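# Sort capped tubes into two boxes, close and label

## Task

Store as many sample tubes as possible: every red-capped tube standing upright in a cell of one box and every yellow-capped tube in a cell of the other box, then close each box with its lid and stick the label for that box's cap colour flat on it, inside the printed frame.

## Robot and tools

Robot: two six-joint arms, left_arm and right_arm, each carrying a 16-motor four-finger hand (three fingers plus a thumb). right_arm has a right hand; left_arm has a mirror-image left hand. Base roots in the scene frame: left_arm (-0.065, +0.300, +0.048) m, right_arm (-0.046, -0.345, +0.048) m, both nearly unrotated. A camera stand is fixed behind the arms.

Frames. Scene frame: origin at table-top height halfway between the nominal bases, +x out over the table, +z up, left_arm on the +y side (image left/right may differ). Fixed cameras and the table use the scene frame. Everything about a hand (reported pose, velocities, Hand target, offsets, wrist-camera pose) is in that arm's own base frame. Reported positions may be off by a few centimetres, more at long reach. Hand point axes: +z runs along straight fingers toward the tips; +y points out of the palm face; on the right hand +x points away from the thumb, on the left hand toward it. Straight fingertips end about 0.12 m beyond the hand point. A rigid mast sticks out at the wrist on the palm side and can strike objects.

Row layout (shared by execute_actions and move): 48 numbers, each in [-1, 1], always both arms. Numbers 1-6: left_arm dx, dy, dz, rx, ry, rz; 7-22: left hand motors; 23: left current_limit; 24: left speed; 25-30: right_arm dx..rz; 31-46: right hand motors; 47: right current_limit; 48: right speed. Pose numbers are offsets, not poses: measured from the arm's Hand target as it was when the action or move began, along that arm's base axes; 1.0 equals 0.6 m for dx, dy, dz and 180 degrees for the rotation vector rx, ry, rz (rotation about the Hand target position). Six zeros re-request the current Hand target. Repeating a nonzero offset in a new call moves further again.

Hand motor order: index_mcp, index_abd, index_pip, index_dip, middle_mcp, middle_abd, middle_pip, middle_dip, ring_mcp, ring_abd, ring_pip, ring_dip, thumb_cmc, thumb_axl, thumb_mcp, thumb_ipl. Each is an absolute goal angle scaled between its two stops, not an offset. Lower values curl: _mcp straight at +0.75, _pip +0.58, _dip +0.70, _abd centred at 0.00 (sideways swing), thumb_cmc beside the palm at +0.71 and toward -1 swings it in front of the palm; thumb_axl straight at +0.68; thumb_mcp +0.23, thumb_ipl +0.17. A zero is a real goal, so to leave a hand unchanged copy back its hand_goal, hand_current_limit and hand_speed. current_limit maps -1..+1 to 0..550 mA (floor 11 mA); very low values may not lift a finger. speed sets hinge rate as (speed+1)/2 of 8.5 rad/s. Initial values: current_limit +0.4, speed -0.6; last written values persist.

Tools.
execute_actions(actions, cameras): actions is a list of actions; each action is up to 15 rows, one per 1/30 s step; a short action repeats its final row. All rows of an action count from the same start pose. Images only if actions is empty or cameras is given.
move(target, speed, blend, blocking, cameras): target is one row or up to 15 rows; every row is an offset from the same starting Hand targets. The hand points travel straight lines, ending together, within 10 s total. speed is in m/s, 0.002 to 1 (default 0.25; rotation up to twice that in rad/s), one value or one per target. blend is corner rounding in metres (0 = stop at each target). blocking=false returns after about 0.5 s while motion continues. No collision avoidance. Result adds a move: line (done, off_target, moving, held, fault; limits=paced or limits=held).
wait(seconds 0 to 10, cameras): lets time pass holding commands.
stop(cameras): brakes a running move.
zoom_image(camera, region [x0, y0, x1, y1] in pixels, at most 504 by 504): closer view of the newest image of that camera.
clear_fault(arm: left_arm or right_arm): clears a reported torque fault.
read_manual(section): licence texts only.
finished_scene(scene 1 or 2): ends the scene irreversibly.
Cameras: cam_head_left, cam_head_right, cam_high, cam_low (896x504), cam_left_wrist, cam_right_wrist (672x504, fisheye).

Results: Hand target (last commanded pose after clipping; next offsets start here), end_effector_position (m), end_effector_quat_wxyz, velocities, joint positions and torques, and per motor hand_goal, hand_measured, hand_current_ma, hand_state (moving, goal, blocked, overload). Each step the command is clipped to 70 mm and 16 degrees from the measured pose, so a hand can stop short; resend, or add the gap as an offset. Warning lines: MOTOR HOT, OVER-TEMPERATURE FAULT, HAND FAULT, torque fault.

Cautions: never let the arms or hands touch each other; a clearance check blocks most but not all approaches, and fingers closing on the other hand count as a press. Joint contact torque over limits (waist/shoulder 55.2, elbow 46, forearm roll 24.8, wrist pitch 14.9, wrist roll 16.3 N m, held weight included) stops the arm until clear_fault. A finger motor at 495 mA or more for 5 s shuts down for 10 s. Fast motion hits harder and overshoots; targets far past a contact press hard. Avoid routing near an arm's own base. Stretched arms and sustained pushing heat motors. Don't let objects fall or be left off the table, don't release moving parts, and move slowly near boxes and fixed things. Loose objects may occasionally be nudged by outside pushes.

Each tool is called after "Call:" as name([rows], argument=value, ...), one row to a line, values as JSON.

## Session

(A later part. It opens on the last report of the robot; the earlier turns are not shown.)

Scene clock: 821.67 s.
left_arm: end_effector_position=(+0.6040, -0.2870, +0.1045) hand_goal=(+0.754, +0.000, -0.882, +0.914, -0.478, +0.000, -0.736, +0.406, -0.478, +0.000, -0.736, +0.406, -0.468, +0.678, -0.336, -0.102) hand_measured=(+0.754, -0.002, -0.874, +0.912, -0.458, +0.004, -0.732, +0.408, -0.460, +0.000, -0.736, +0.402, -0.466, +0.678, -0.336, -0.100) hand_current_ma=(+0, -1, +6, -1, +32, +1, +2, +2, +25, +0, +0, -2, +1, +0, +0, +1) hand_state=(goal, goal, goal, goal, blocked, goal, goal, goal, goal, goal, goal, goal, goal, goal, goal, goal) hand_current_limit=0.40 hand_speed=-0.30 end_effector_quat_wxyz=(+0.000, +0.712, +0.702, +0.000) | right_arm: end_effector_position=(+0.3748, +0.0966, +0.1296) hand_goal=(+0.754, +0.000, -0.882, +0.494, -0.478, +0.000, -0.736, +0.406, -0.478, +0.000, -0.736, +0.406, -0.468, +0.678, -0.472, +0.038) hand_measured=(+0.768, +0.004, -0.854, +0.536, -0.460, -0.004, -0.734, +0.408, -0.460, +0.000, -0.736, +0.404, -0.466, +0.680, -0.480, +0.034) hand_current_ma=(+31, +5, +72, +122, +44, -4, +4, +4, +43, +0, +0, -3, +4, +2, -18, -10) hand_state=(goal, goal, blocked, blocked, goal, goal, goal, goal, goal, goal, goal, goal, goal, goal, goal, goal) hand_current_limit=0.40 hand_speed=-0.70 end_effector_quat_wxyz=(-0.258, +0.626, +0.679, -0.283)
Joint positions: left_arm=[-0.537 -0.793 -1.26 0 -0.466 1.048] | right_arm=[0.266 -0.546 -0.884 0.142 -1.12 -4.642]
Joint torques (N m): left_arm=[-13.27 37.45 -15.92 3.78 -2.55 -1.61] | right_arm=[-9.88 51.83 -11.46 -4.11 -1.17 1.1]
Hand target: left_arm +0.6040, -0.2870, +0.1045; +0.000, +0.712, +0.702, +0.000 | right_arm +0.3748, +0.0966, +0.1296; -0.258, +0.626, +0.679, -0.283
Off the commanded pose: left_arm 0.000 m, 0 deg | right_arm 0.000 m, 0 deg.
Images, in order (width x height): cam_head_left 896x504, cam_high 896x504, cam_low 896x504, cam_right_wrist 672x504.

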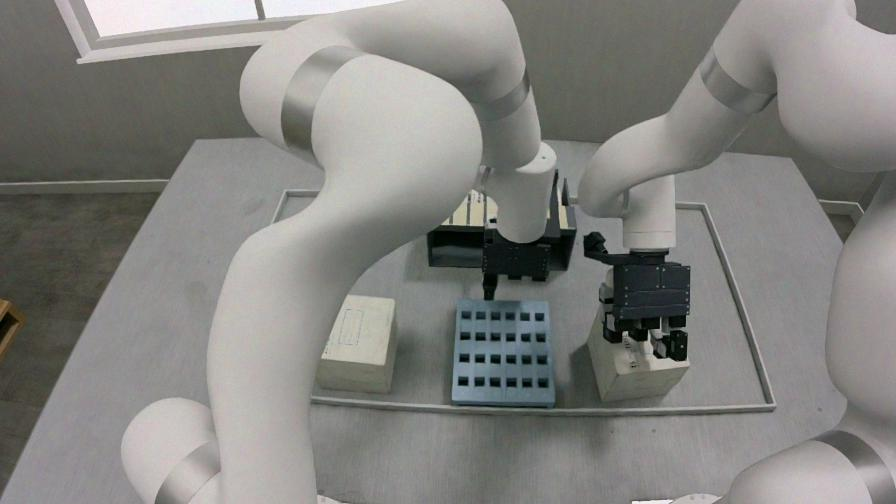

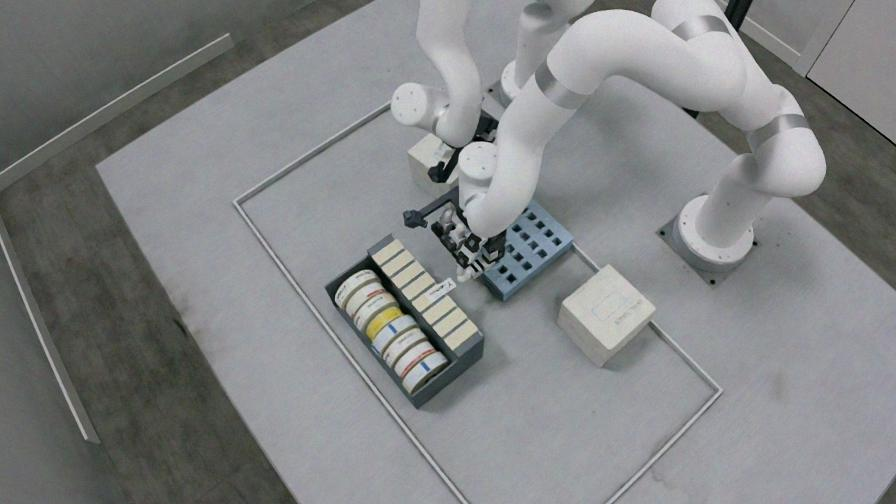

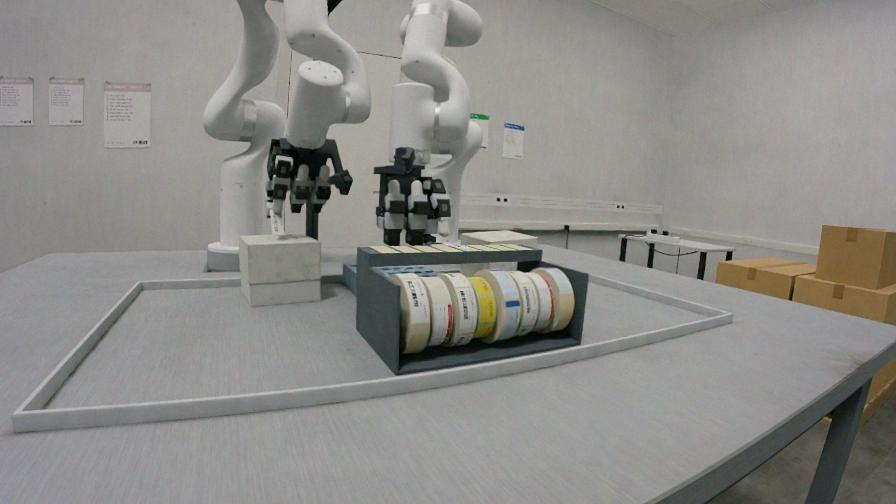

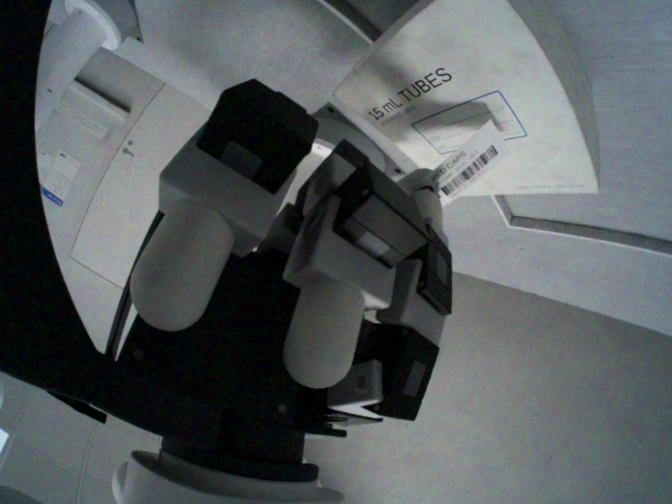

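Call:
wait(seconds=0, cameras=["cam_left_wrist"])

Call:
zoom_image(camera="cam_left_wrist", region=[180, 60, 380, 260])

Scene clock: 871.03 s.
left_arm: end_effector_position=(+0.6040, -0.2870, +0.1045) hand_goal=(+0.754, +0.000, -0.882, +0.914, -0.478, +0.000, -0.736, +0.406, -0.478, +0.000, -0.736, +0.406, -0.468, +0.678, -0.336, -0.102) hand_measured=(+0.754, -0.002, -0.874, +0.912, -0.458, +0.004, -0.732, +0.408, -0.460, +0.000, -0.736, +0.402, -0.466, +0.678, -0.336, -0.100) hand_current_ma=(+0, -1, +6, -1, +32, +1, +2, +2, +25, +0, +0, -2, +1, +0, +0, +1) hand_state=(goal, goal, goal, goal, blocked, goal, goal, goal, goal, goal, goal, goal, goal, goal, goal, goal) hand_current_limit=0.40 hand_speed=-0.30 end_effector_quat_wxyz=(+0.000, +0.712, +0.702, +0.000) | right_arm: end_effector_position=(+0.3748, +0.0966, +0.1296) hand_goal=(+0.754, +0.000, -0.882, +0.494, -0.478, +0.000, -0.736, +0.406, -0.478, +0.000, -0.736, +0.406, -0.468, +0.678, -0.472, +0.038) hand_measured=(+0.768, +0.004, -0.854, +0.536, -0.460, -0.004, -0.734, +0.408, -0.460, +0.000, -0.736, +0.404, -0.466, +0.680, -0.480, +0.034) hand_current_ma=(+31, +5, +72, +122, +44, -4, +4, +4, +43, +0, +0, -3, +4, +2, -18, -10) hand_state=(goal, goal, blocked, blocked, goal, goal, goal, goal, goal, goal, goal, goal, goal, goal, goal, goal) hand_current_limit=0.40 hand_speed=-0.70 end_effector_quat_wxyz=(-0.258, +0.626, +0.679, -0.283)
Joint positions: left_arm=[-0.537 -0.793 -1.26 0 -0.466 1.048] | right_arm=[0.266 -0.546 -0.884 0.142 -1.12 -4.642]
Joint torques (N m): left_arm=[-13.3 37.34 -16 3.82 -2.49 -1.54] | right_arm=[-10.36 46.94 -11.31 -4.32 -0.16 1.04]
Hand target: left_arm +0.6040, -0.2870, +0.1045; +0.000, +0.712, +0.702, +0.000 | right_arm +0.3748, +0.0966, +0.1296; -0.258, +0.626, +0.679, -0.283
Off the commanded pose: left_arm 0.000 m, 0 deg | right_arm 0.000 m, 0 deg.
Images, in order (width x height): cam_left_wrist 672x504.

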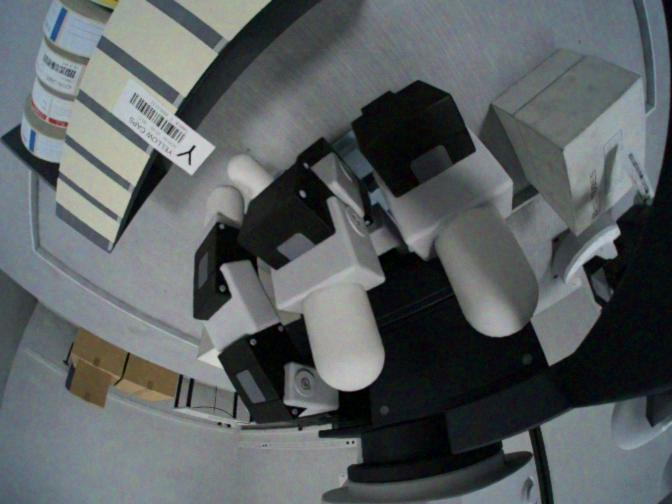

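Scaled by 2.520 from the camera's 672x504 image, which has a finer 960x720 frame.

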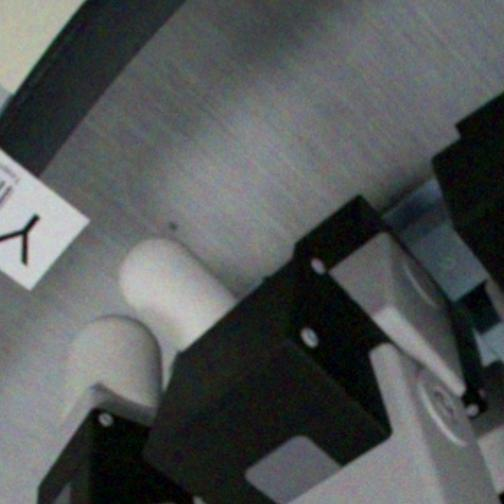

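Call:
execute_actions([
  [[0.003,0,0,0,0,0,0.753,0,-0.883,0.913,-0.479,0,-0.737,0.406,-0.479,0,-0.737,0.406,-0.469,0.678,-0.337,-0.103,0.4,-0.3,0.0005,0.0005,-0.001,0,0,0.001,0.753,0,-0.883,0.493,-0.479,0,-0.737,0.406,-0.479,0,-0.737,0.406,-0.469,0.678,-0.472,0.038,0.4,-0.7],[0.0095,0.0003,0,0,0,0,0.753,0,-0.883,0.913,-0.479,0,-0.737,0.406,-0.479,0,-0.737,0.406,-0.469,0.678,-0.337,-0.103,0.4,-0.3,0.001,0.001,-0.002,0,0,0.002,0.753,0,-0.883,0.493,-0.479,0,-0.737,0.406,-0.479,0,-0.737,0.406,-0.469,0.678,-0.472,0.038,0.4,-0.7],[0.019,0.0006,0,0,0,0,0.753,0,-0.883,0.913,-0.479,0,-0.737,0.406,-0.479,0,-0.737,0.406,-0.469,0.678,-0.337,-0.103,0.4,-0.3,0.002,0.002,-0.004,0,0,0.0035,0.753,0,-0.883,0.493,-0.479,0,-0.737,0.406,-0.479,0,-0.737,0.406,-0.469,0.678,-0.472,0.038,0.4,-0.7],[0.03,0.0009,0,0,0,0,0.753,0,-0.883,0.913,-0.479,0,-0.737,0.406,-0.479,0,-0.737,0.406,-0.469,0.678,-0.337,-0.103,0.4,-0.3,0.0033,0.0033,-0.0066,0,0,0.0055,0.753,0,-0.883,0.493,-0.479,0,-0.737,0.406,-0.479,0,-0.737,0.406,-0.469,0.678,-0.472,0.038,0.4,-0.7],[0.041,0.0012,0,0,0,0,0.753,0,-0.883,0.913,-0.479,0,-0.737,0.406,-0.479,0,-0.737,0.406,-0.469,0.678,-0.337,-0.103,0.4,-0.3,0.0047,0.0047,-0.0094,0,0,0.0078,0.753,0,-0.883,0.493,-0.479,0,-0.737,0.406,-0.479,0,-0.737,0.406,-0.469,0.678,-0.472,0.038,0.4,-0.7],[0.0505,0.0015,0,0,0,0,0.753,0,-0.883,0.913,-0.479,0,-0.737,0.406,-0.479,0,-0.737,0.406,-0.469,0.678,-0.337,-0.103,0.4,-0.3,0.0059,0.0059,-0.0118,0,0,0.0098,0.753,0,-0.883,0.493,-0.479,0,-0.737,0.406,-0.479,0,-0.737,0.406,-0.469,0.678,-0.472,0.038,0.4,-0.7],[0.056,0.0017,0,0,0,0,0.753,0,-0.883,0.913,-0.479,0,-0.737,0.406,-0.479,0,-0.737,0.406,-0.469,0.678,-0.337,-0.103,0.4,-0.3,0.0065,0.0065,-0.0129,0,0,0.0107,0.753,0,-0.883,0.493,-0.479,0,-0.737,0.406,-0.479,0,-0.737,0.406,-0.469,0.678,-0.472,0.038,0.4,-0.7],[0.0583,0.0018,0,0,0,0,0.753,0,-0.883,0.913,-0.479,0,-0.737,0.406,-0.479,0,-0.737,0.406,-0.469,0.678,-0.337,-0.103,0.4,-0.3,0.0067,0.0067,-0.0133,0,0,0.0111,0.753,0,-0.883,0.493,-0.479,0,-0.737,0.406,-0.479,0,-0.737,0.406,-0.469,0.678,-0.472,0.038,0.4,-0.7]],
], cameras=["cam_right_wrist","cam_low","cam_left_wrist"])

Call:
zoom_image(camera="cam_right_wrist", region=[390, 60, 550, 220])

Call:
zoom_image(camera="cam_low", region=[240, 200, 290, 250])

Call:
zoom_image(camera="cam_left_wrist", region=[120, 60, 280, 220])

Scene clock: 879.10 s.
left_arm: end_effector_position=(+0.6389, -0.2860, +0.1045) hand_goal=(+0.754, +0.000, -0.882, +0.914, -0.478, +0.000, -0.736, +0.406, -0.478, +0.000, -0.736, +0.406, -0.468, +0.678, -0.336, -0.102) hand_measured=(+0.754, -0.002, -0.874, +0.912, -0.458, +0.004, -0.732, +0.408, -0.460, +0.000, -0.736, +0.402, -0.466, +0.678, -0.336, -0.100) hand_current_ma=(+0, -1, +6, -1, +32, +1, +2, +2, +25, +0, +0, -2, +1, +0, +0, +1) hand_state=(goal, goal, goal, goal, blocked, goal, goal, goal, goal, goal, goal, goal, goal, goal, goal, goal) hand_current_limit=0.40 hand_speed=-0.30 end_effector_quat_wxyz=(+0.000, +0.712, +0.702, +0.000) | right_arm: end_effector_position=(+0.3789, +0.1006, +0.1216) hand_goal=(+0.754, +0.000, -0.882, +0.494, -0.478, +0.000, -0.736, +0.406, -0.478, +0.000, -0.736, +0.406, -0.468, +0.678, -0.472, +0.038) hand_measured=(+0.768, +0.004, -0.854, +0.536, -0.460, -0.004, -0.734, +0.408, -0.460, +0.000, -0.736, +0.404, -0.466, +0.680, -0.480, +0.034) hand_current_ma=(+31, +5, +73, +122, +43, -4, +4, +4, +42, +0, +0, -3, +4, +2, -18, -10) hand_state=(goal, goal, blocked, blocked, goal, goal, goal, goal, goal, goal, goal, goal, goal, goal, goal, goal) hand_current_limit=0.40 hand_speed=-0.70 end_effector_quat_wxyz=(-0.253, +0.614, +0.690, -0.287)
Joint positions: left_arm=[-0.507 -0.85 -1.364 0 -0.514 1.077] | right_arm=[0.279 -0.571 -0.899 0.125 -1.111 -4.652]
Joint torques (N m): left_arm=[16.26 38.95 -16.43 -2.48 -2.58 1.68] | right_arm=[9.57 30.07 -33.33 -3.94 0.46 -1.1]
Hand target: left_arm +0.6389, -0.2860, +0.1045; +0.000, +0.712, +0.702, +0.000 | right_arm +0.3789, +0.1006, +0.1216; -0.253, +0.614, +0.690, -0.287
Off the commanded pose: left_arm 0.000 m, 0 deg | right_arm 0.000 m, 0 deg.
Step readings (end_effector_position of left_arm | right_arm):
0: (+0.6040, -0.2870, +0.1045) | (+0.3748, +0.0966, +0.1296)
1: (+0.6040, -0.2870, +0.1045) | (+0.3748, +0.0966, +0.1296)
2: (+0.6043, -0.2872, +0.1045) | (+0.3748, +0.0965, +0.1294)
4: (+0.6083, -0.2873, +0.1046) | (+0.3752, +0.0968, +0.1284)
8: (+0.6284, -0.2860, +0.1049) | (+0.3778, +0.0995, +0.1234)
15: (+0.6388, -0.2860, +0.1045) | (+0.3788, +0.1006, +0.1216)
Images, in order (width x height): cam_low 896x504, cam_left_wrist 672x504, cam_right_wrist 672x504.

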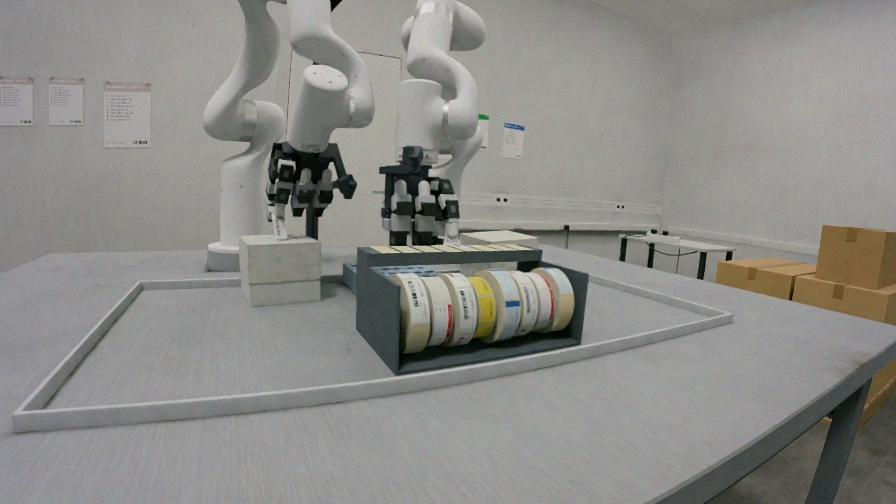

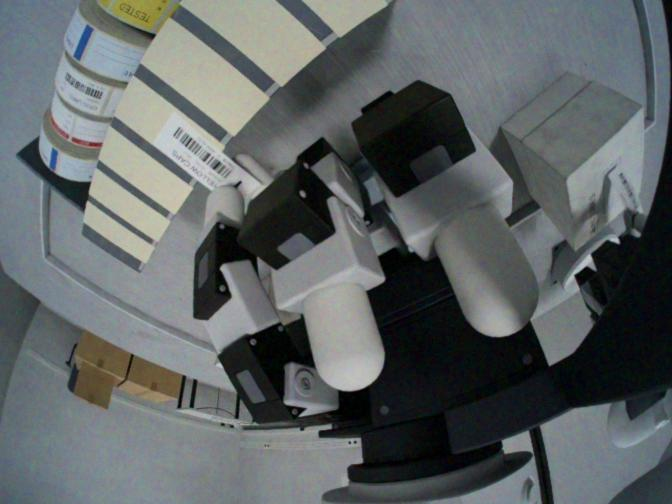

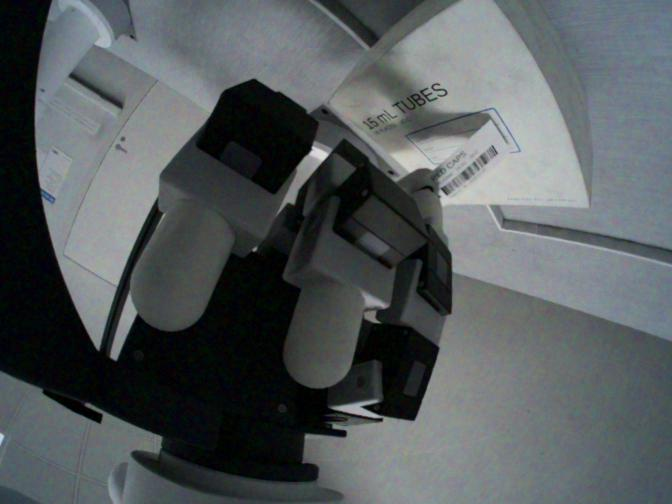

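Scaled by 3.150 from the camera's 672x504 image, which has a finer 960x720 frame.

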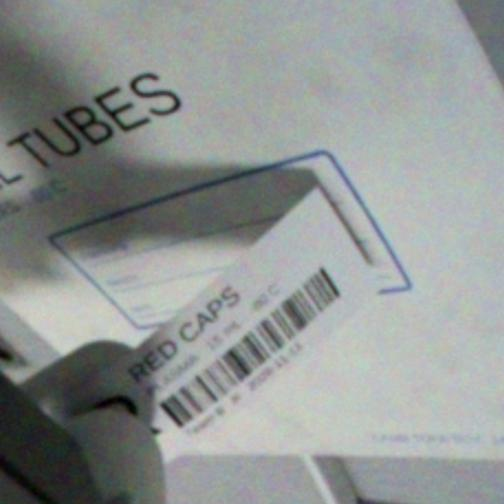

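Scaled by 10.080 from the camera's 896x504 image, which has a finer 1280x720 frame.

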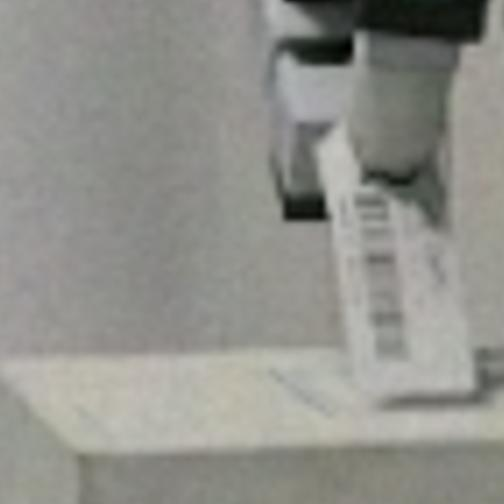

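Scaled by 3.150 from the camera's 672x504 image, which has a finer 960x720 frame.

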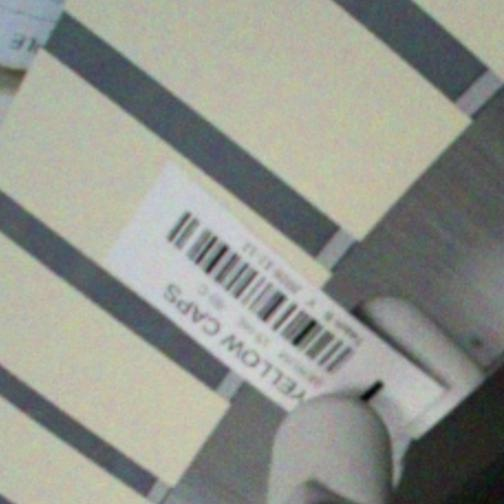

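Call:
zoom_image(camera="cam_right_wrist", region=[470, 100, 530, 160])

Call:
zoom_image(camera="cam_low", region=[255, 225, 300, 250])

Scaled by 8.400 from the camera's 672x504 image, which has a finer 960x720 frame.

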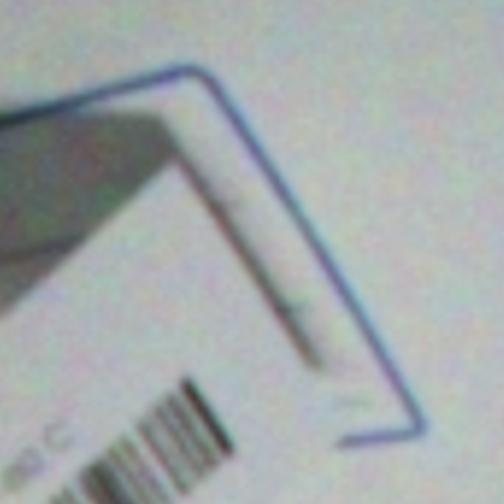

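Scaled by 11.200 from the camera's 896x504 image, which has a finer 1280x720 frame.

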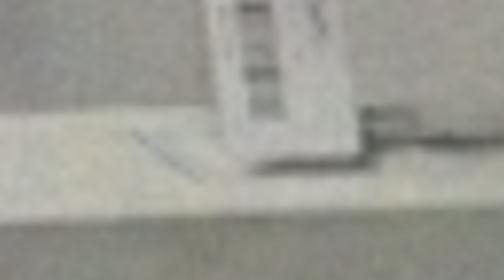

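Call:
zoom_image(camera="cam_right_wrist", region=[495, 130, 530, 165])

Call:
zoom_image(camera="cam_right_wrist", region=[420, 130, 500, 210])

Scaled by 14.400 from the camera's 672x504 image, which has a finer 960x720 frame.

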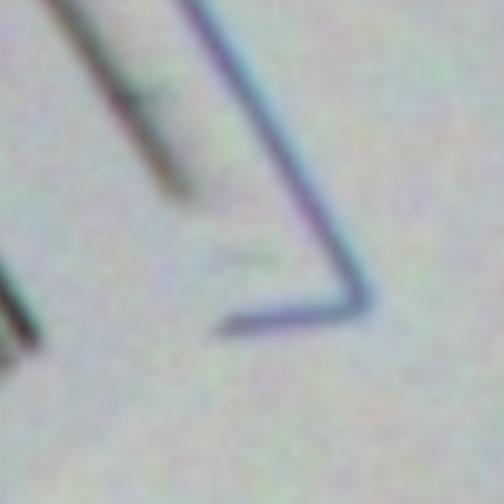

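Scaled by 6.300 from the camera's 672x504 image, which has a finer 960x720 frame.

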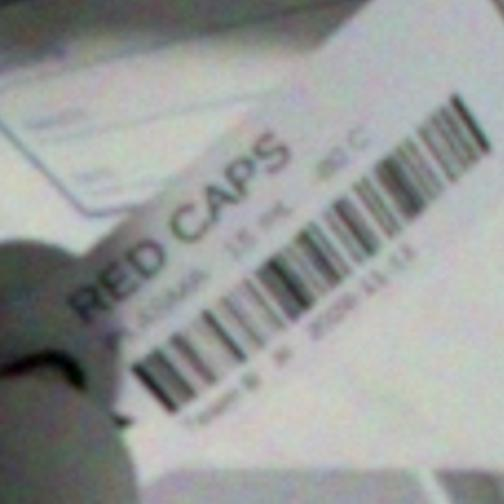

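Call:
execute_actions([
  [[0,0,0,0,0,0,0.753,0,-0.883,0.493,-0.479,0,-0.737,0.406,-0.479,0,-0.737,0.406,-0.469,0.678,-0.472,0.038,0.4,-0.7,0.0005,0,-0.0013,0,0,0,0.753,0,-0.883,0.493,-0.479,0,-0.737,0.406,-0.479,0,-0.737,0.406,-0.469,0.678,-0.472,0.038,0.4,-0.7],[0,0,0,0,0,0,0.753,0,-0.883,0.493,-0.479,0,-0.737,0.406,-0.479,0,-0.737,0.406,-0.469,0.678,-0.472,0.038,0.4,-0.7,0.0015,0,-0.0037,0,0,0,0.753,0,-0.883,0.493,-0.479,0,-0.737,0.406,-0.479,0,-0.737,0.406,-0.469,0.678,-0.472,0.038,0.4,-0.7],[0,0,0,0,0,0,0.753,0,-0.883,0.493,-0.479,0,-0.737,0.406,-0.479,0,-0.737,0.406,-0.469,0.678,-0.472,0.038,0.4,-0.7,0.0025,0,-0.0063,0,0,0,0.753,0,-0.883,0.493,-0.479,0,-0.737,0.406,-0.479,0,-0.737,0.406,-0.469,0.678,-0.472,0.038,0.4,-0.7],[0,0,0,0,0,0,0.753,0,-0.883,0.493,-0.479,0,-0.737,0.406,-0.479,0,-0.737,0.406,-0.469,0.678,-0.472,0.038,0.4,-0.7,0.0013,0,-0.0093,0,0,0,0.753,0,-0.883,0.493,-0.479,0,-0.737,0.406,-0.479,0,-0.737,0.406,-0.469,0.678,-0.472,0.038,0.4,-0.7],[0,0,0,0,0,0,0.753,0,-0.883,0.493,-0.479,0,-0.737,0.406,-0.479,0,-0.737,0.406,-0.469,0.678,-0.472,0.038,0.4,-0.7,-0.0017,-0.0002,-0.0133,0,0,0,0.753,0,-0.883,0.493,-0.479,0,-0.737,0.406,-0.479,0,-0.737,0.406,-0.469,0.678,-0.472,0.038,0.4,-0.7],[0,0,0,0,0,0,0.753,0,-0.883,0.493,-0.479,0,-0.737,0.406,-0.479,0,-0.737,0.406,-0.469,0.678,-0.472,0.038,0.4,-0.7,-0.0058,-0.0005,-0.018,0,0,0,0.753,0,-0.883,0.493,-0.479,0,-0.737,0.406,-0.479,0,-0.737,0.406,-0.469,0.678,-0.472,0.038,0.4,-0.7],[0,0,0,0,0,0,0.753,0,-0.883,0.493,-0.479,0,-0.737,0.406,-0.479,0,-0.737,0.406,-0.469,0.678,-0.472,0.038,0.4,-0.7,-0.0103,-0.0008,-0.0228,0,0,0,0.753,0,-0.883,0.493,-0.479,0,-0.737,0.406,-0.479,0,-0.737,0.406,-0.469,0.678,-0.472,0.038,0.4,-0.7],[0,0,0,0,0,0,0.753,0,-0.883,0.493,-0.479,0,-0.737,0.406,-0.479,0,-0.737,0.406,-0.469,0.678,-0.472,0.038,0.4,-0.7,-0.0147,-0.0012,-0.0278,0,0,0,0.753,0,-0.883,0.493,-0.479,0,-0.737,0.406,-0.479,0,-0.737,0.406,-0.469,0.678,-0.472,0.038,0.4,-0.7],[0,0,0,0,0,0,0.753,0,-0.883,0.493,-0.479,0,-0.737,0.406,-0.479,0,-0.737,0.406,-0.469,0.678,-0.472,0.038,0.4,-0.7,-0.0183,-0.0014,-0.0333,0,0,0,0.753,0,-0.883,0.493,-0.479,0,-0.737,0.406,-0.479,0,-0.737,0.406,-0.469,0.678,-0.472,0.038,0.4,-0.7],[0,0,0,0,0,0,0.753,0,-0.883,0.493,-0.479,0,-0.737,0.406,-0.479,0,-0.737,0.406,-0.469,0.678,-0.472,0.038,0.4,-0.7,-0.0208,-0.0016,-0.0383,0,0,0,0.753,0,-0.883,0.493,-0.479,0,-0.737,0.406,-0.479,0,-0.737,0.406,-0.469,0.678,-0.472,0.038,0.4,-0.7]],
], cameras=["cam_right_wrist","cam_low","cam_left_wrist"])

Call:
zoom_image(camera="cam_right_wrist", region=[390, 80, 550, 240])

Call:
zoom_image(camera="cam_low", region=[240, 200, 290, 250])

Call:
zoom_image(camera="cam_left_wrist", region=[120, 60, 280, 220])

Scene clock: 923.17 s.
left_arm: end_effector_position=(+0.6389, -0.2860, +0.1045) hand_goal=(+0.754, +0.000, -0.882, +0.494, -0.478, +0.000, -0.736, +0.406, -0.478, +0.000, -0.736, +0.406, -0.468, +0.678, -0.472, +0.038) hand_measured=(+0.768, -0.002, -0.854, +0.536, -0.458, +0.004, -0.732, +0.408, -0.460, +0.000, -0.736, +0.402, -0.466, +0.680, -0.480, +0.032) hand_current_ma=(+20, -1, +43, +80, +32, +1, +2, +2, +25, +0, +0, -2, +1, +1, -10, -6) hand_state=(goal, goal, blocked, blocked, blocked, goal, goal, goal, goal, goal, goal, goal, goal, goal, goal, goal) hand_current_limit=0.40 hand_speed=-0.70 end_effector_quat_wxyz=(+0.000, +0.712, +0.702, +0.000) | right_arm: end_effector_position=(+0.3664, +0.0996, +0.0986) hand_goal=(+0.754, +0.000, -0.882, +0.494, -0.478, +0.000, -0.736, +0.406, -0.478, +0.000, -0.736, +0.406, -0.468, +0.678, -0.472, +0.038) hand_measured=(+0.768, +0.004, -0.854, +0.536, -0.462, -0.004, -0.734, +0.408, -0.462, +0.000, -0.736, +0.404, -0.466, +0.680, -0.480, +0.034) hand_current_ma=(+31, +5, +73, +122, +40, -4, +4, +4, +39, +0, +0, -3, +4, +2, -18, -10) hand_state=(goal, goal, blocked, blocked, goal, goal, goal, goal, goal, goal, goal, goal, goal, goal, goal, goal) hand_current_limit=0.40 hand_speed=-0.70 end_effector_quat_wxyz=(-0.253, +0.614, +0.690, -0.287)
Joint positions: left_arm=[-0.507 -0.85 -1.365 0 -0.514 1.077] | right_arm=[0.284 -0.602 -0.869 0.133 -1.05 -4.659]
Joint torques (N m): left_arm=[15.65 40.31 -16.11 -2.39 -2.24 1.67] | right_arm=[8.67 30.96 -9.23 5.12 0.44 -1.12]
Hand target: left_arm +0.6389, -0.2860, +0.1045; +0.000, +0.712, +0.702, +0.000 | right_arm +0.3664, +0.0996, +0.0986; -0.253, +0.614, +0.690, -0.287
Off the commanded pose: left_arm 0.000 m, 0 deg | right_arm 0.000 m, 0 deg.
Step readings (end_effector_position of left_arm | right_arm):
0: (+0.6389, -0.2860, +0.1045) | (+0.3789, +0.1006, +0.1216)
1: (+0.6389, -0.2860, +0.1045) | (+0.3789, +0.1006, +0.1216)
2: (+0.6389, -0.2860, +0.1045) | (+0.3789, +0.1006, +0.1214)
4: (+0.6389, -0.2860, +0.1045) | (+0.3796, +0.1008, +0.1197)
8: (+0.6389, -0.2860, +0.1045) | (+0.3766, +0.1002, +0.1123)
15: (+0.6389, -0.2860, +0.1045) | (+0.3665, +0.0996, +0.0989)
Images, in order (width x height): cam_low 896x504, cam_left_wrist 672x504, cam_right_wrist 672x504.

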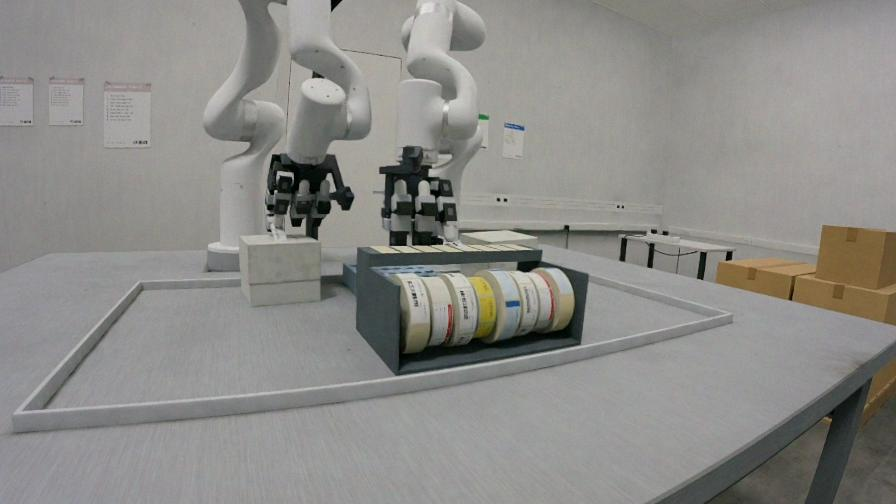

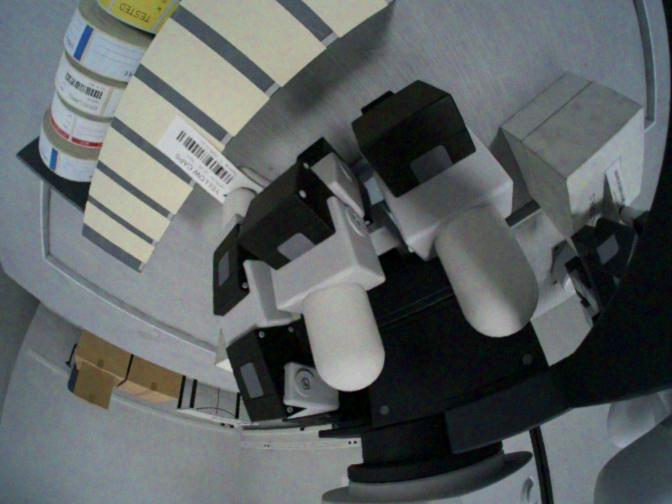

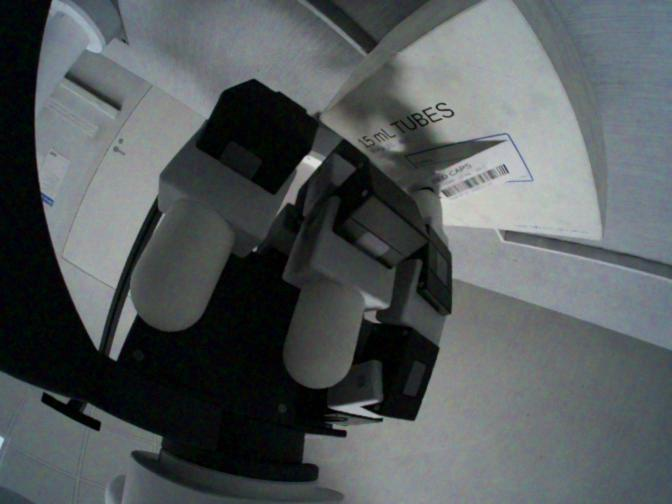

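Scaled by 3.150 from the camera's 672x504 image, which has a finer 960x720 frame.

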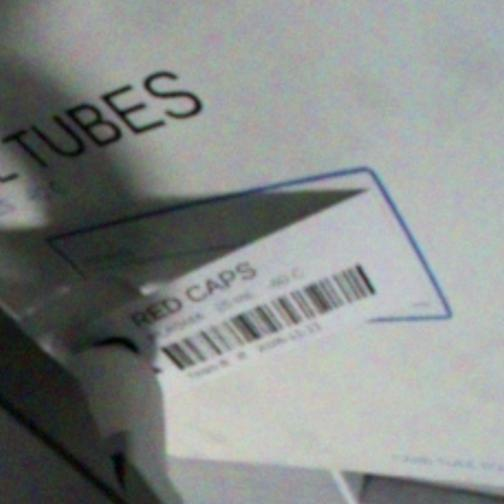

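Scaled by 10.080 from the camera's 896x504 image, which has a finer 1280x720 frame.

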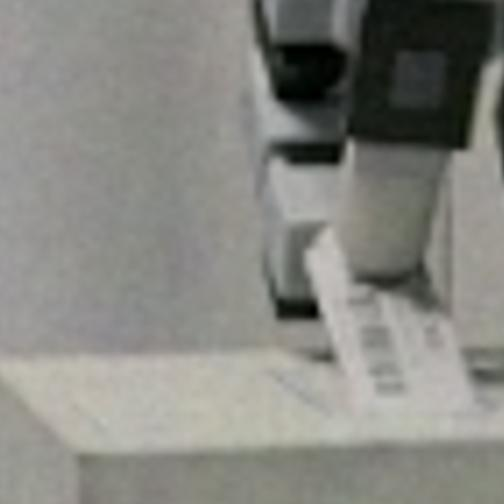

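Scaled by 3.150 from the camera's 672x504 image, which has a finer 960x720 frame.

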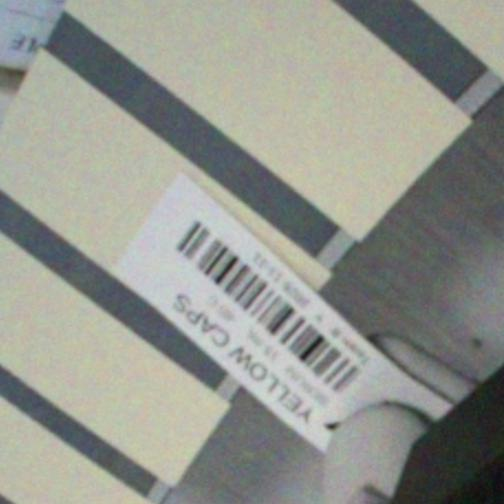

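Call:
zoom_image(camera="cam_right_wrist", region=[480, 120, 545, 195])

Call:
zoom_image(camera="cam_right_wrist", region=[400, 140, 490, 220])

Scaled by 6.720 from the camera's 672x504 image, which has a finer 960x720 frame.

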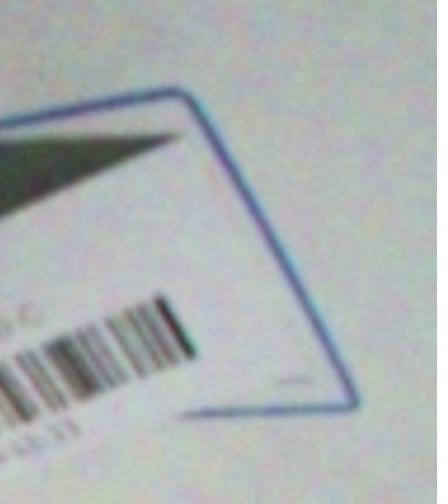

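Scaled by 5.600 from the camera's 672x504 image, which has a finer 960x720 frame.

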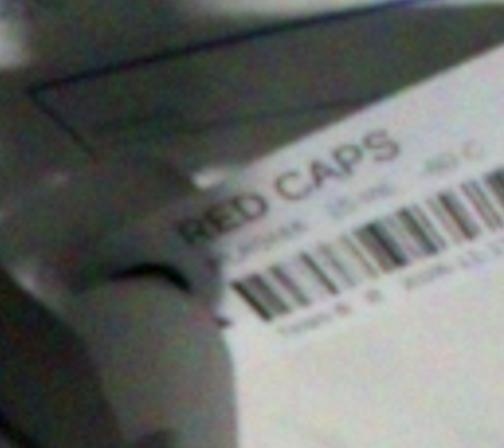

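Call:
execute_actions([
  [[0,0,0.002,0,0,0,0.753,0,-0.883,0.493,-0.479,0,-0.737,0.406,-0.479,0,-0.737,0.406,-0.469,0.678,-0.472,0.038,0.4,-0.7,0,0,0,0,0,0,0.753,0,-0.883,0.493,-0.479,0,-0.737,0.406,-0.479,0,-0.737,0.406,-0.469,0.678,-0.337,-0.103,0.4,-0.3],[0,0,0.008,0,0,0,0.753,0,-0.883,0.493,-0.479,0,-0.737,0.406,-0.479,0,-0.737,0.406,-0.469,0.678,-0.472,0.038,0.4,-0.7,0,0,0,0,0,0,0.753,0,-0.883,0.493,-0.479,0,-0.737,0.406,-0.479,0,-0.737,0.406,-0.469,0.678,-0.337,-0.103,0.4,-0.3],[0,0,0.017,0,0,0,0.753,0,-0.883,0.493,-0.479,0,-0.737,0.406,-0.479,0,-0.737,0.406,-0.469,0.678,-0.472,0.038,0.4,-0.7,-0.003,0,0.002,0,0,0,0.753,0,-0.883,0.493,-0.479,0,-0.737,0.406,-0.479,0,-0.737,0.406,-0.469,0.678,-0.337,-0.103,0.4,-0.3],[0,0,0.028,0,0,0,0.753,0,-0.883,0.493,-0.479,0,-0.737,0.406,-0.479,0,-0.737,0.406,-0.469,0.678,-0.472,0.038,0.4,-0.7,-0.01,-0.001,0.007,0,0,0,0.753,0,-0.883,0.493,-0.479,0,-0.737,0.406,-0.479,0,-0.737,0.406,-0.469,0.678,-0.337,-0.103,0.4,-0.3],[0,0,0.04,0,0,0,0.753,0,-0.883,0.493,-0.479,0,-0.737,0.406,-0.479,0,-0.737,0.406,-0.469,0.678,-0.472,0.038,0.4,-0.7,-0.018,-0.0015,0.013,0,0,0,0.753,0,-0.883,0.913,-0.479,0,-0.737,0.406,-0.479,0,-0.737,0.406,-0.469,0.678,-0.337,-0.103,0.4,-0.3],[0,0,0.052,0,0,0,0.753,0,-0.883,0.493,-0.479,0,-0.737,0.406,-0.479,0,-0.737,0.406,-0.469,0.678,-0.472,0.038,0.4,-0.7,-0.028,-0.002,0.02,0,0,0,0.753,0,-0.883,0.913,-0.479,0,-0.737,0.406,-0.479,0,-0.737,0.406,-0.469,0.678,-0.337,-0.103,0.4,-0.3],[0,0,0.062,0,0,0,0.753,0,-0.883,0.493,-0.479,0,-0.737,0.406,-0.479,0,-0.737,0.406,-0.469,0.678,-0.472,0.038,0.4,-0.7,-0.04,-0.003,0.027,0,0,0,0.753,0,-0.883,0.913,-0.479,0,-0.737,0.406,-0.479,0,-0.737,0.406,-0.469,0.678,-0.337,-0.103,0.4,-0.3],[0,0,0.071,0,0,0,0.753,0,-0.883,0.493,-0.479,0,-0.737,0.406,-0.479,0,-0.737,0.406,-0.469,0.678,-0.472,0.038,0.4,-0.7,-0.052,-0.004,0.034,0,0,0,0.753,0,-0.883,0.913,-0.479,0,-0.737,0.406,-0.479,0,-0.737,0.406,-0.469,0.678,-0.337,-0.103,0.4,-0.3],[0,0,0.078,0,0,0,0.753,0,-0.883,0.493,-0.479,0,-0.737,0.406,-0.479,0,-0.737,0.406,-0.469,0.678,-0.472,0.038,0.4,-0.7,-0.063,-0.005,0.041,0,0,0,0.753,0,-0.883,0.913,-0.479,0,-0.737,0.406,-0.479,0,-0.737,0.406,-0.469,0.678,-0.337,-0.103,0.4,-0.3],[0,0,0.082,0,0,0,0.753,0,-0.883,0.493,-0.479,0,-0.737,0.406,-0.479,0,-0.737,0.406,-0.469,0.678,-0.472,0.038,0.4,-0.7,-0.072,-0.0057,0.047,0,0,0,0.753,0,-0.883,0.913,-0.479,0,-0.737,0.406,-0.479,0,-0.737,0.406,-0.469,0.678,-0.337,-0.103,0.4,-0.3],[0,0,0.0833,0,0,0,0.753,0,-0.883,0.493,-0.479,0,-0.737,0.406,-0.479,0,-0.737,0.406,-0.469,0.678,-0.472,0.038,0.4,-0.7,-0.078,-0.006,0.052,0,0,0,0.753,0,-0.883,0.913,-0.479,0,-0.737,0.406,-0.479,0,-0.737,0.406,-0.469,0.678,-0.337,-0.103,0.4,-0.3]],
], cameras=["all"])

Call:
zoom_image(camera="cam_right_wrist", region=[380, 60, 580, 260])

Scene clock: 934.47 s.
left_arm: end_effector_position=(+0.6389, -0.2859, +0.1545) hand_goal=(+0.754, +0.000, -0.882, +0.494, -0.478, +0.000, -0.736, +0.406, -0.478, +0.000, -0.736, +0.406, -0.468, +0.678, -0.472, +0.038) hand_measured=(+0.770, -0.002, -0.854, +0.534, -0.458, +0.004, -0.732, +0.408, -0.462, +0.000, -0.736, +0.402, -0.466, +0.680, -0.480, +0.032) hand_current_ma=(+20, -1, +43, +78, +29, +1, +2, +2, +22, +0, +0, -2, +1, +1, -10, -6) hand_state=(goal, goal, blocked, blocked, goal, goal, goal, goal, goal, goal, goal, goal, goal, goal, goal, goal) hand_current_limit=0.40 hand_speed=-0.70 end_effector_quat_wxyz=(+0.000, +0.712, +0.702, +0.000) | right_arm: end_effector_position=(+0.3196, +0.0960, +0.1297) hand_goal=(+0.754, +0.000, -0.882, +0.914, -0.478, +0.000, -0.736, +0.406, -0.478, +0.000, -0.736, +0.406, -0.468, +0.678, -0.336, -0.102) hand_measured=(+0.752, +0.004, -0.876, +0.912, -0.462, -0.004, -0.734, +0.408, -0.462, +0.000, -0.736, +0.404, -0.466, +0.680, -0.336, -0.100) hand_current_ma=(-3, +5, +11, -4, +40, -4, +4, +4, +39, +0, +0, -3, +3, +2, -1, +5) hand_state=(goal, goal, goal, goal, goal, goal, goal, goal, goal, goal, goal, goal, goal, goal, goal, goal) hand_current_limit=0.40 hand_speed=-0.30 end_effector_quat_wxyz=(-0.253, +0.614, +0.690, -0.287)
Joint positions: left_arm=[-0.507 -0.769 -1.36 0 -0.591 1.077] | right_arm=[0.307 -0.455 -0.732 0.151 -1.059 -4.651]
Joint torques (N m): left_arm=[10.69 57.54 -9.68 1.66 -2.55 0.72] | right_arm=[9.09 54.16 -9.53 4.83 -2.49 1.2]
Hand target: left_arm +0.6389, -0.2860, +0.1545; +0.000, +0.712, +0.702, +0.000 | right_arm +0.3196, +0.0960, +0.1298; -0.253, +0.614, +0.690, -0.287
Off the commanded pose: left_arm 0.000 m, 0 deg | right_arm 0.000 m, 0 deg.
Step readings (end_effector_position of left_arm | right_arm):
0: (+0.6389, -0.2860, +0.1045) | (+0.3664, +0.0996, +0.0986)
1: (+0.6389, -0.2860, +0.1045) | (+0.3664, +0.0996, +0.0986)
2: (+0.6389, -0.2860, +0.1046) | (+0.3664, +0.0996, +0.0986)
4: (+0.6390, -0.2860, +0.1084) | (+0.3658, +0.0996, +0.0987)
8: (+0.6392, -0.2861, +0.1304) | (+0.3533, +0.0986, +0.1071)
15: (+0.6390, -0.2860, +0.1541) | (+0.3207, +0.0960, +0.1284)

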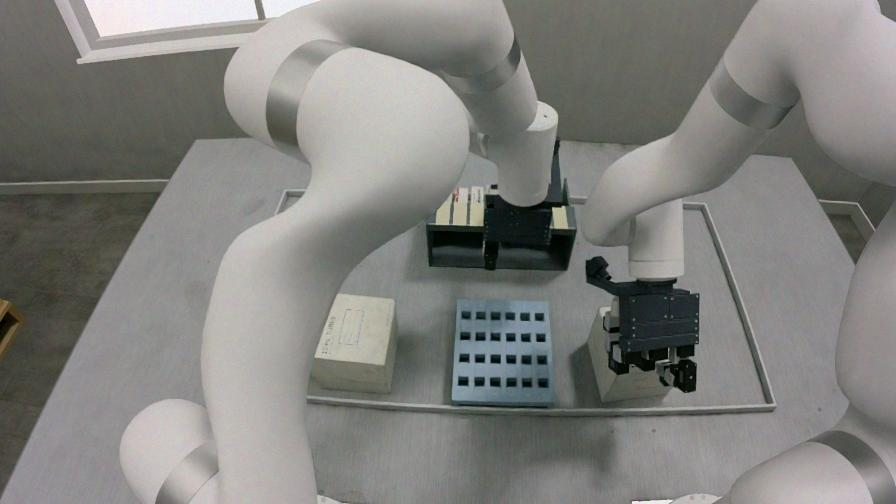

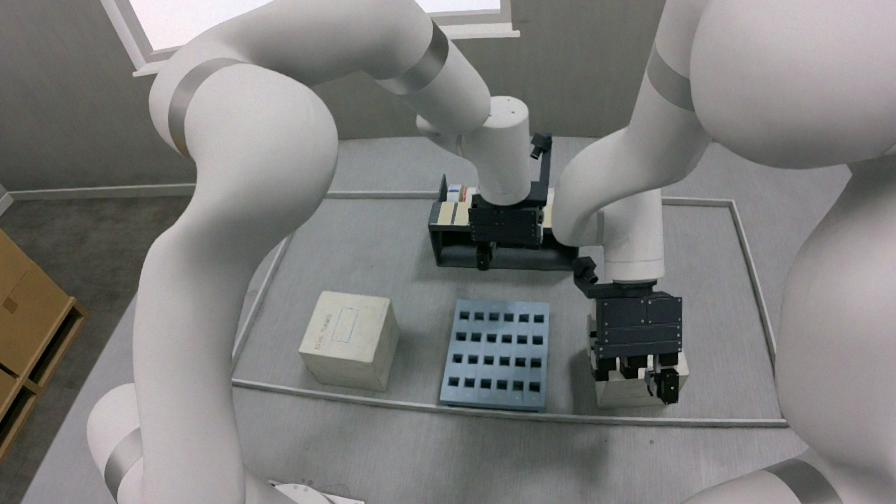

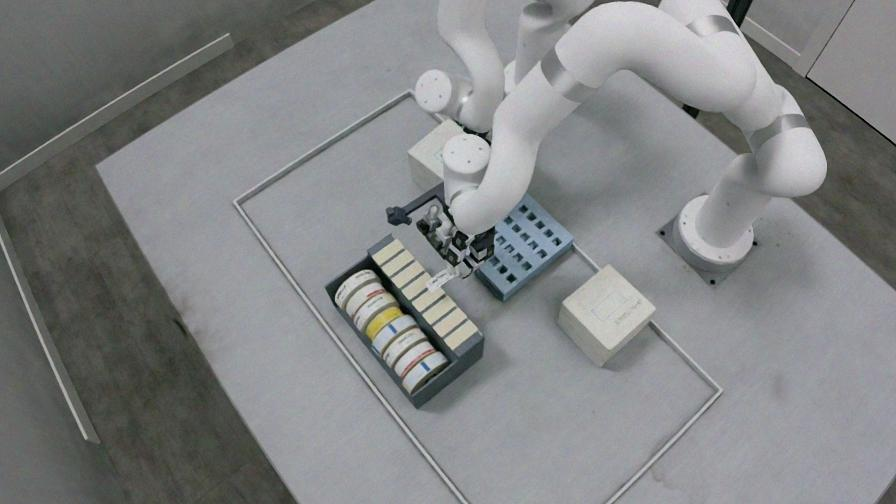

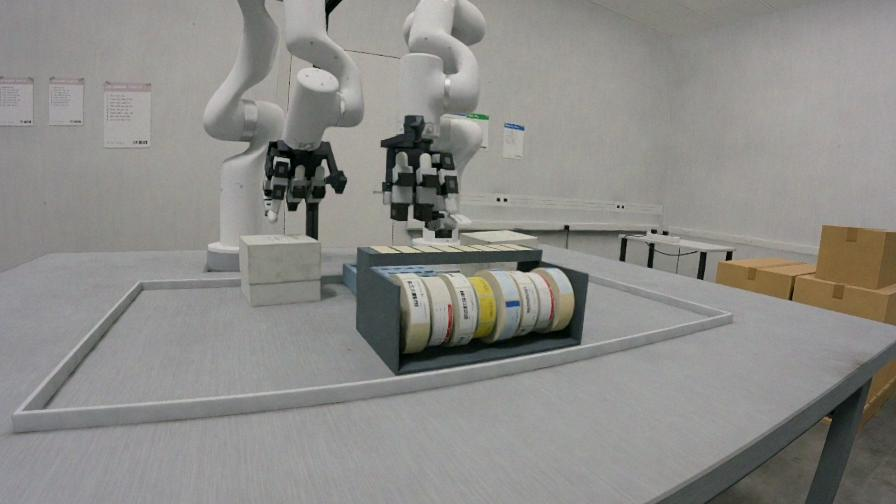

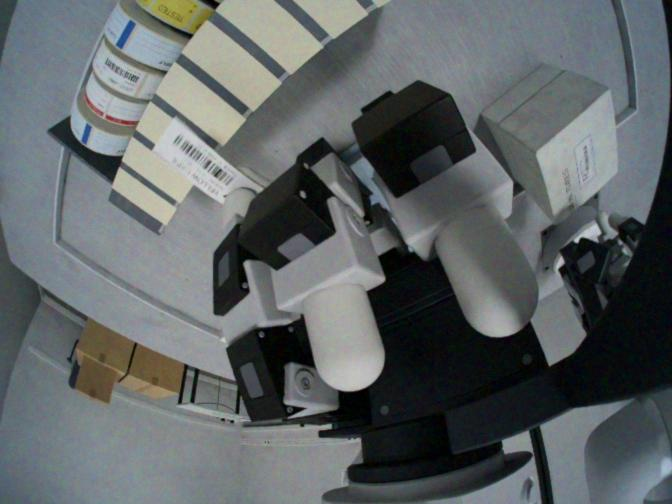

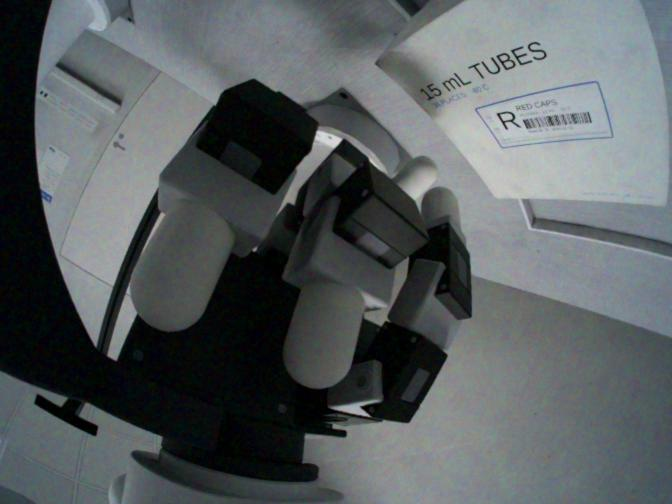

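Scaled by 2.520 from the camera's 672x504 image, which has a finer 960x720 frame.

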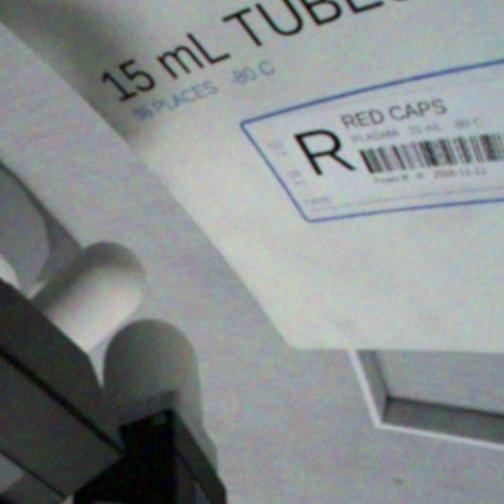

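Call:
zoom_image(camera="cam_right_wrist", region=[465, 70, 625, 160])

Call:
zoom_image(camera="cam_left_wrist", region=[120, 80, 280, 240])

Call:
zoom_image(camera="cam_head_left", region=[310, 280, 410, 400])

Call:
zoom_image(camera="cam_high", region=[560, 260, 670, 370])

Scaled by 3.150 from the camera's 672x504 image, which has a finer 960x720 frame.

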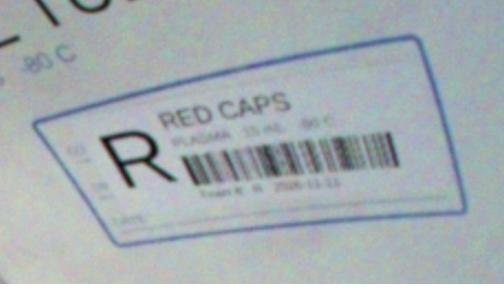

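Scaled by 3.150 from the camera's 672x504 image, which has a finer 960x720 frame.

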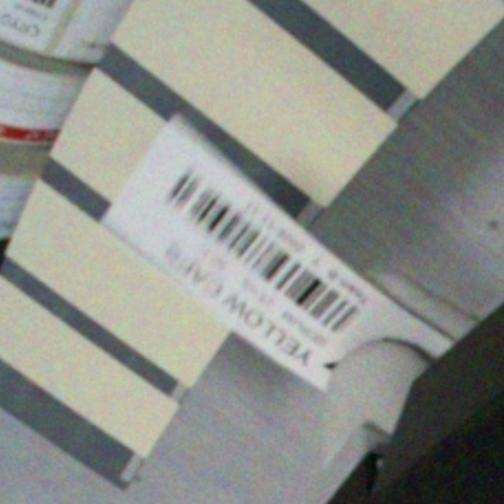

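Scaled by 4.200 from the camera's 896x504 image, which has a finer 1280x720 frame.

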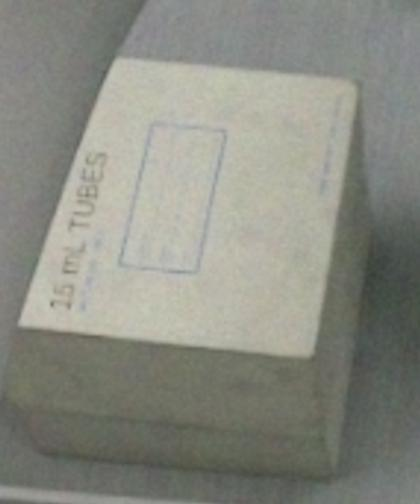

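Scaled by 4.582 from the camera's 896x504 image, which has a finer 1280x720 frame.

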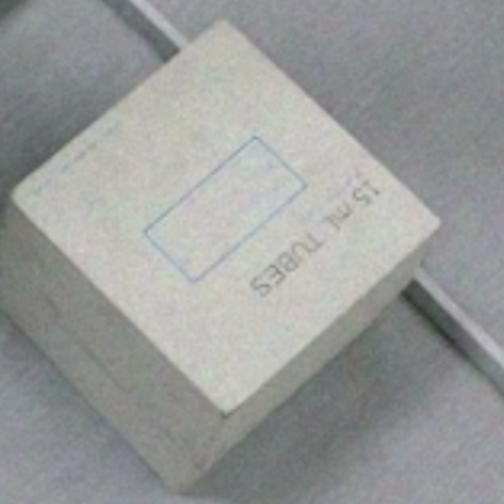

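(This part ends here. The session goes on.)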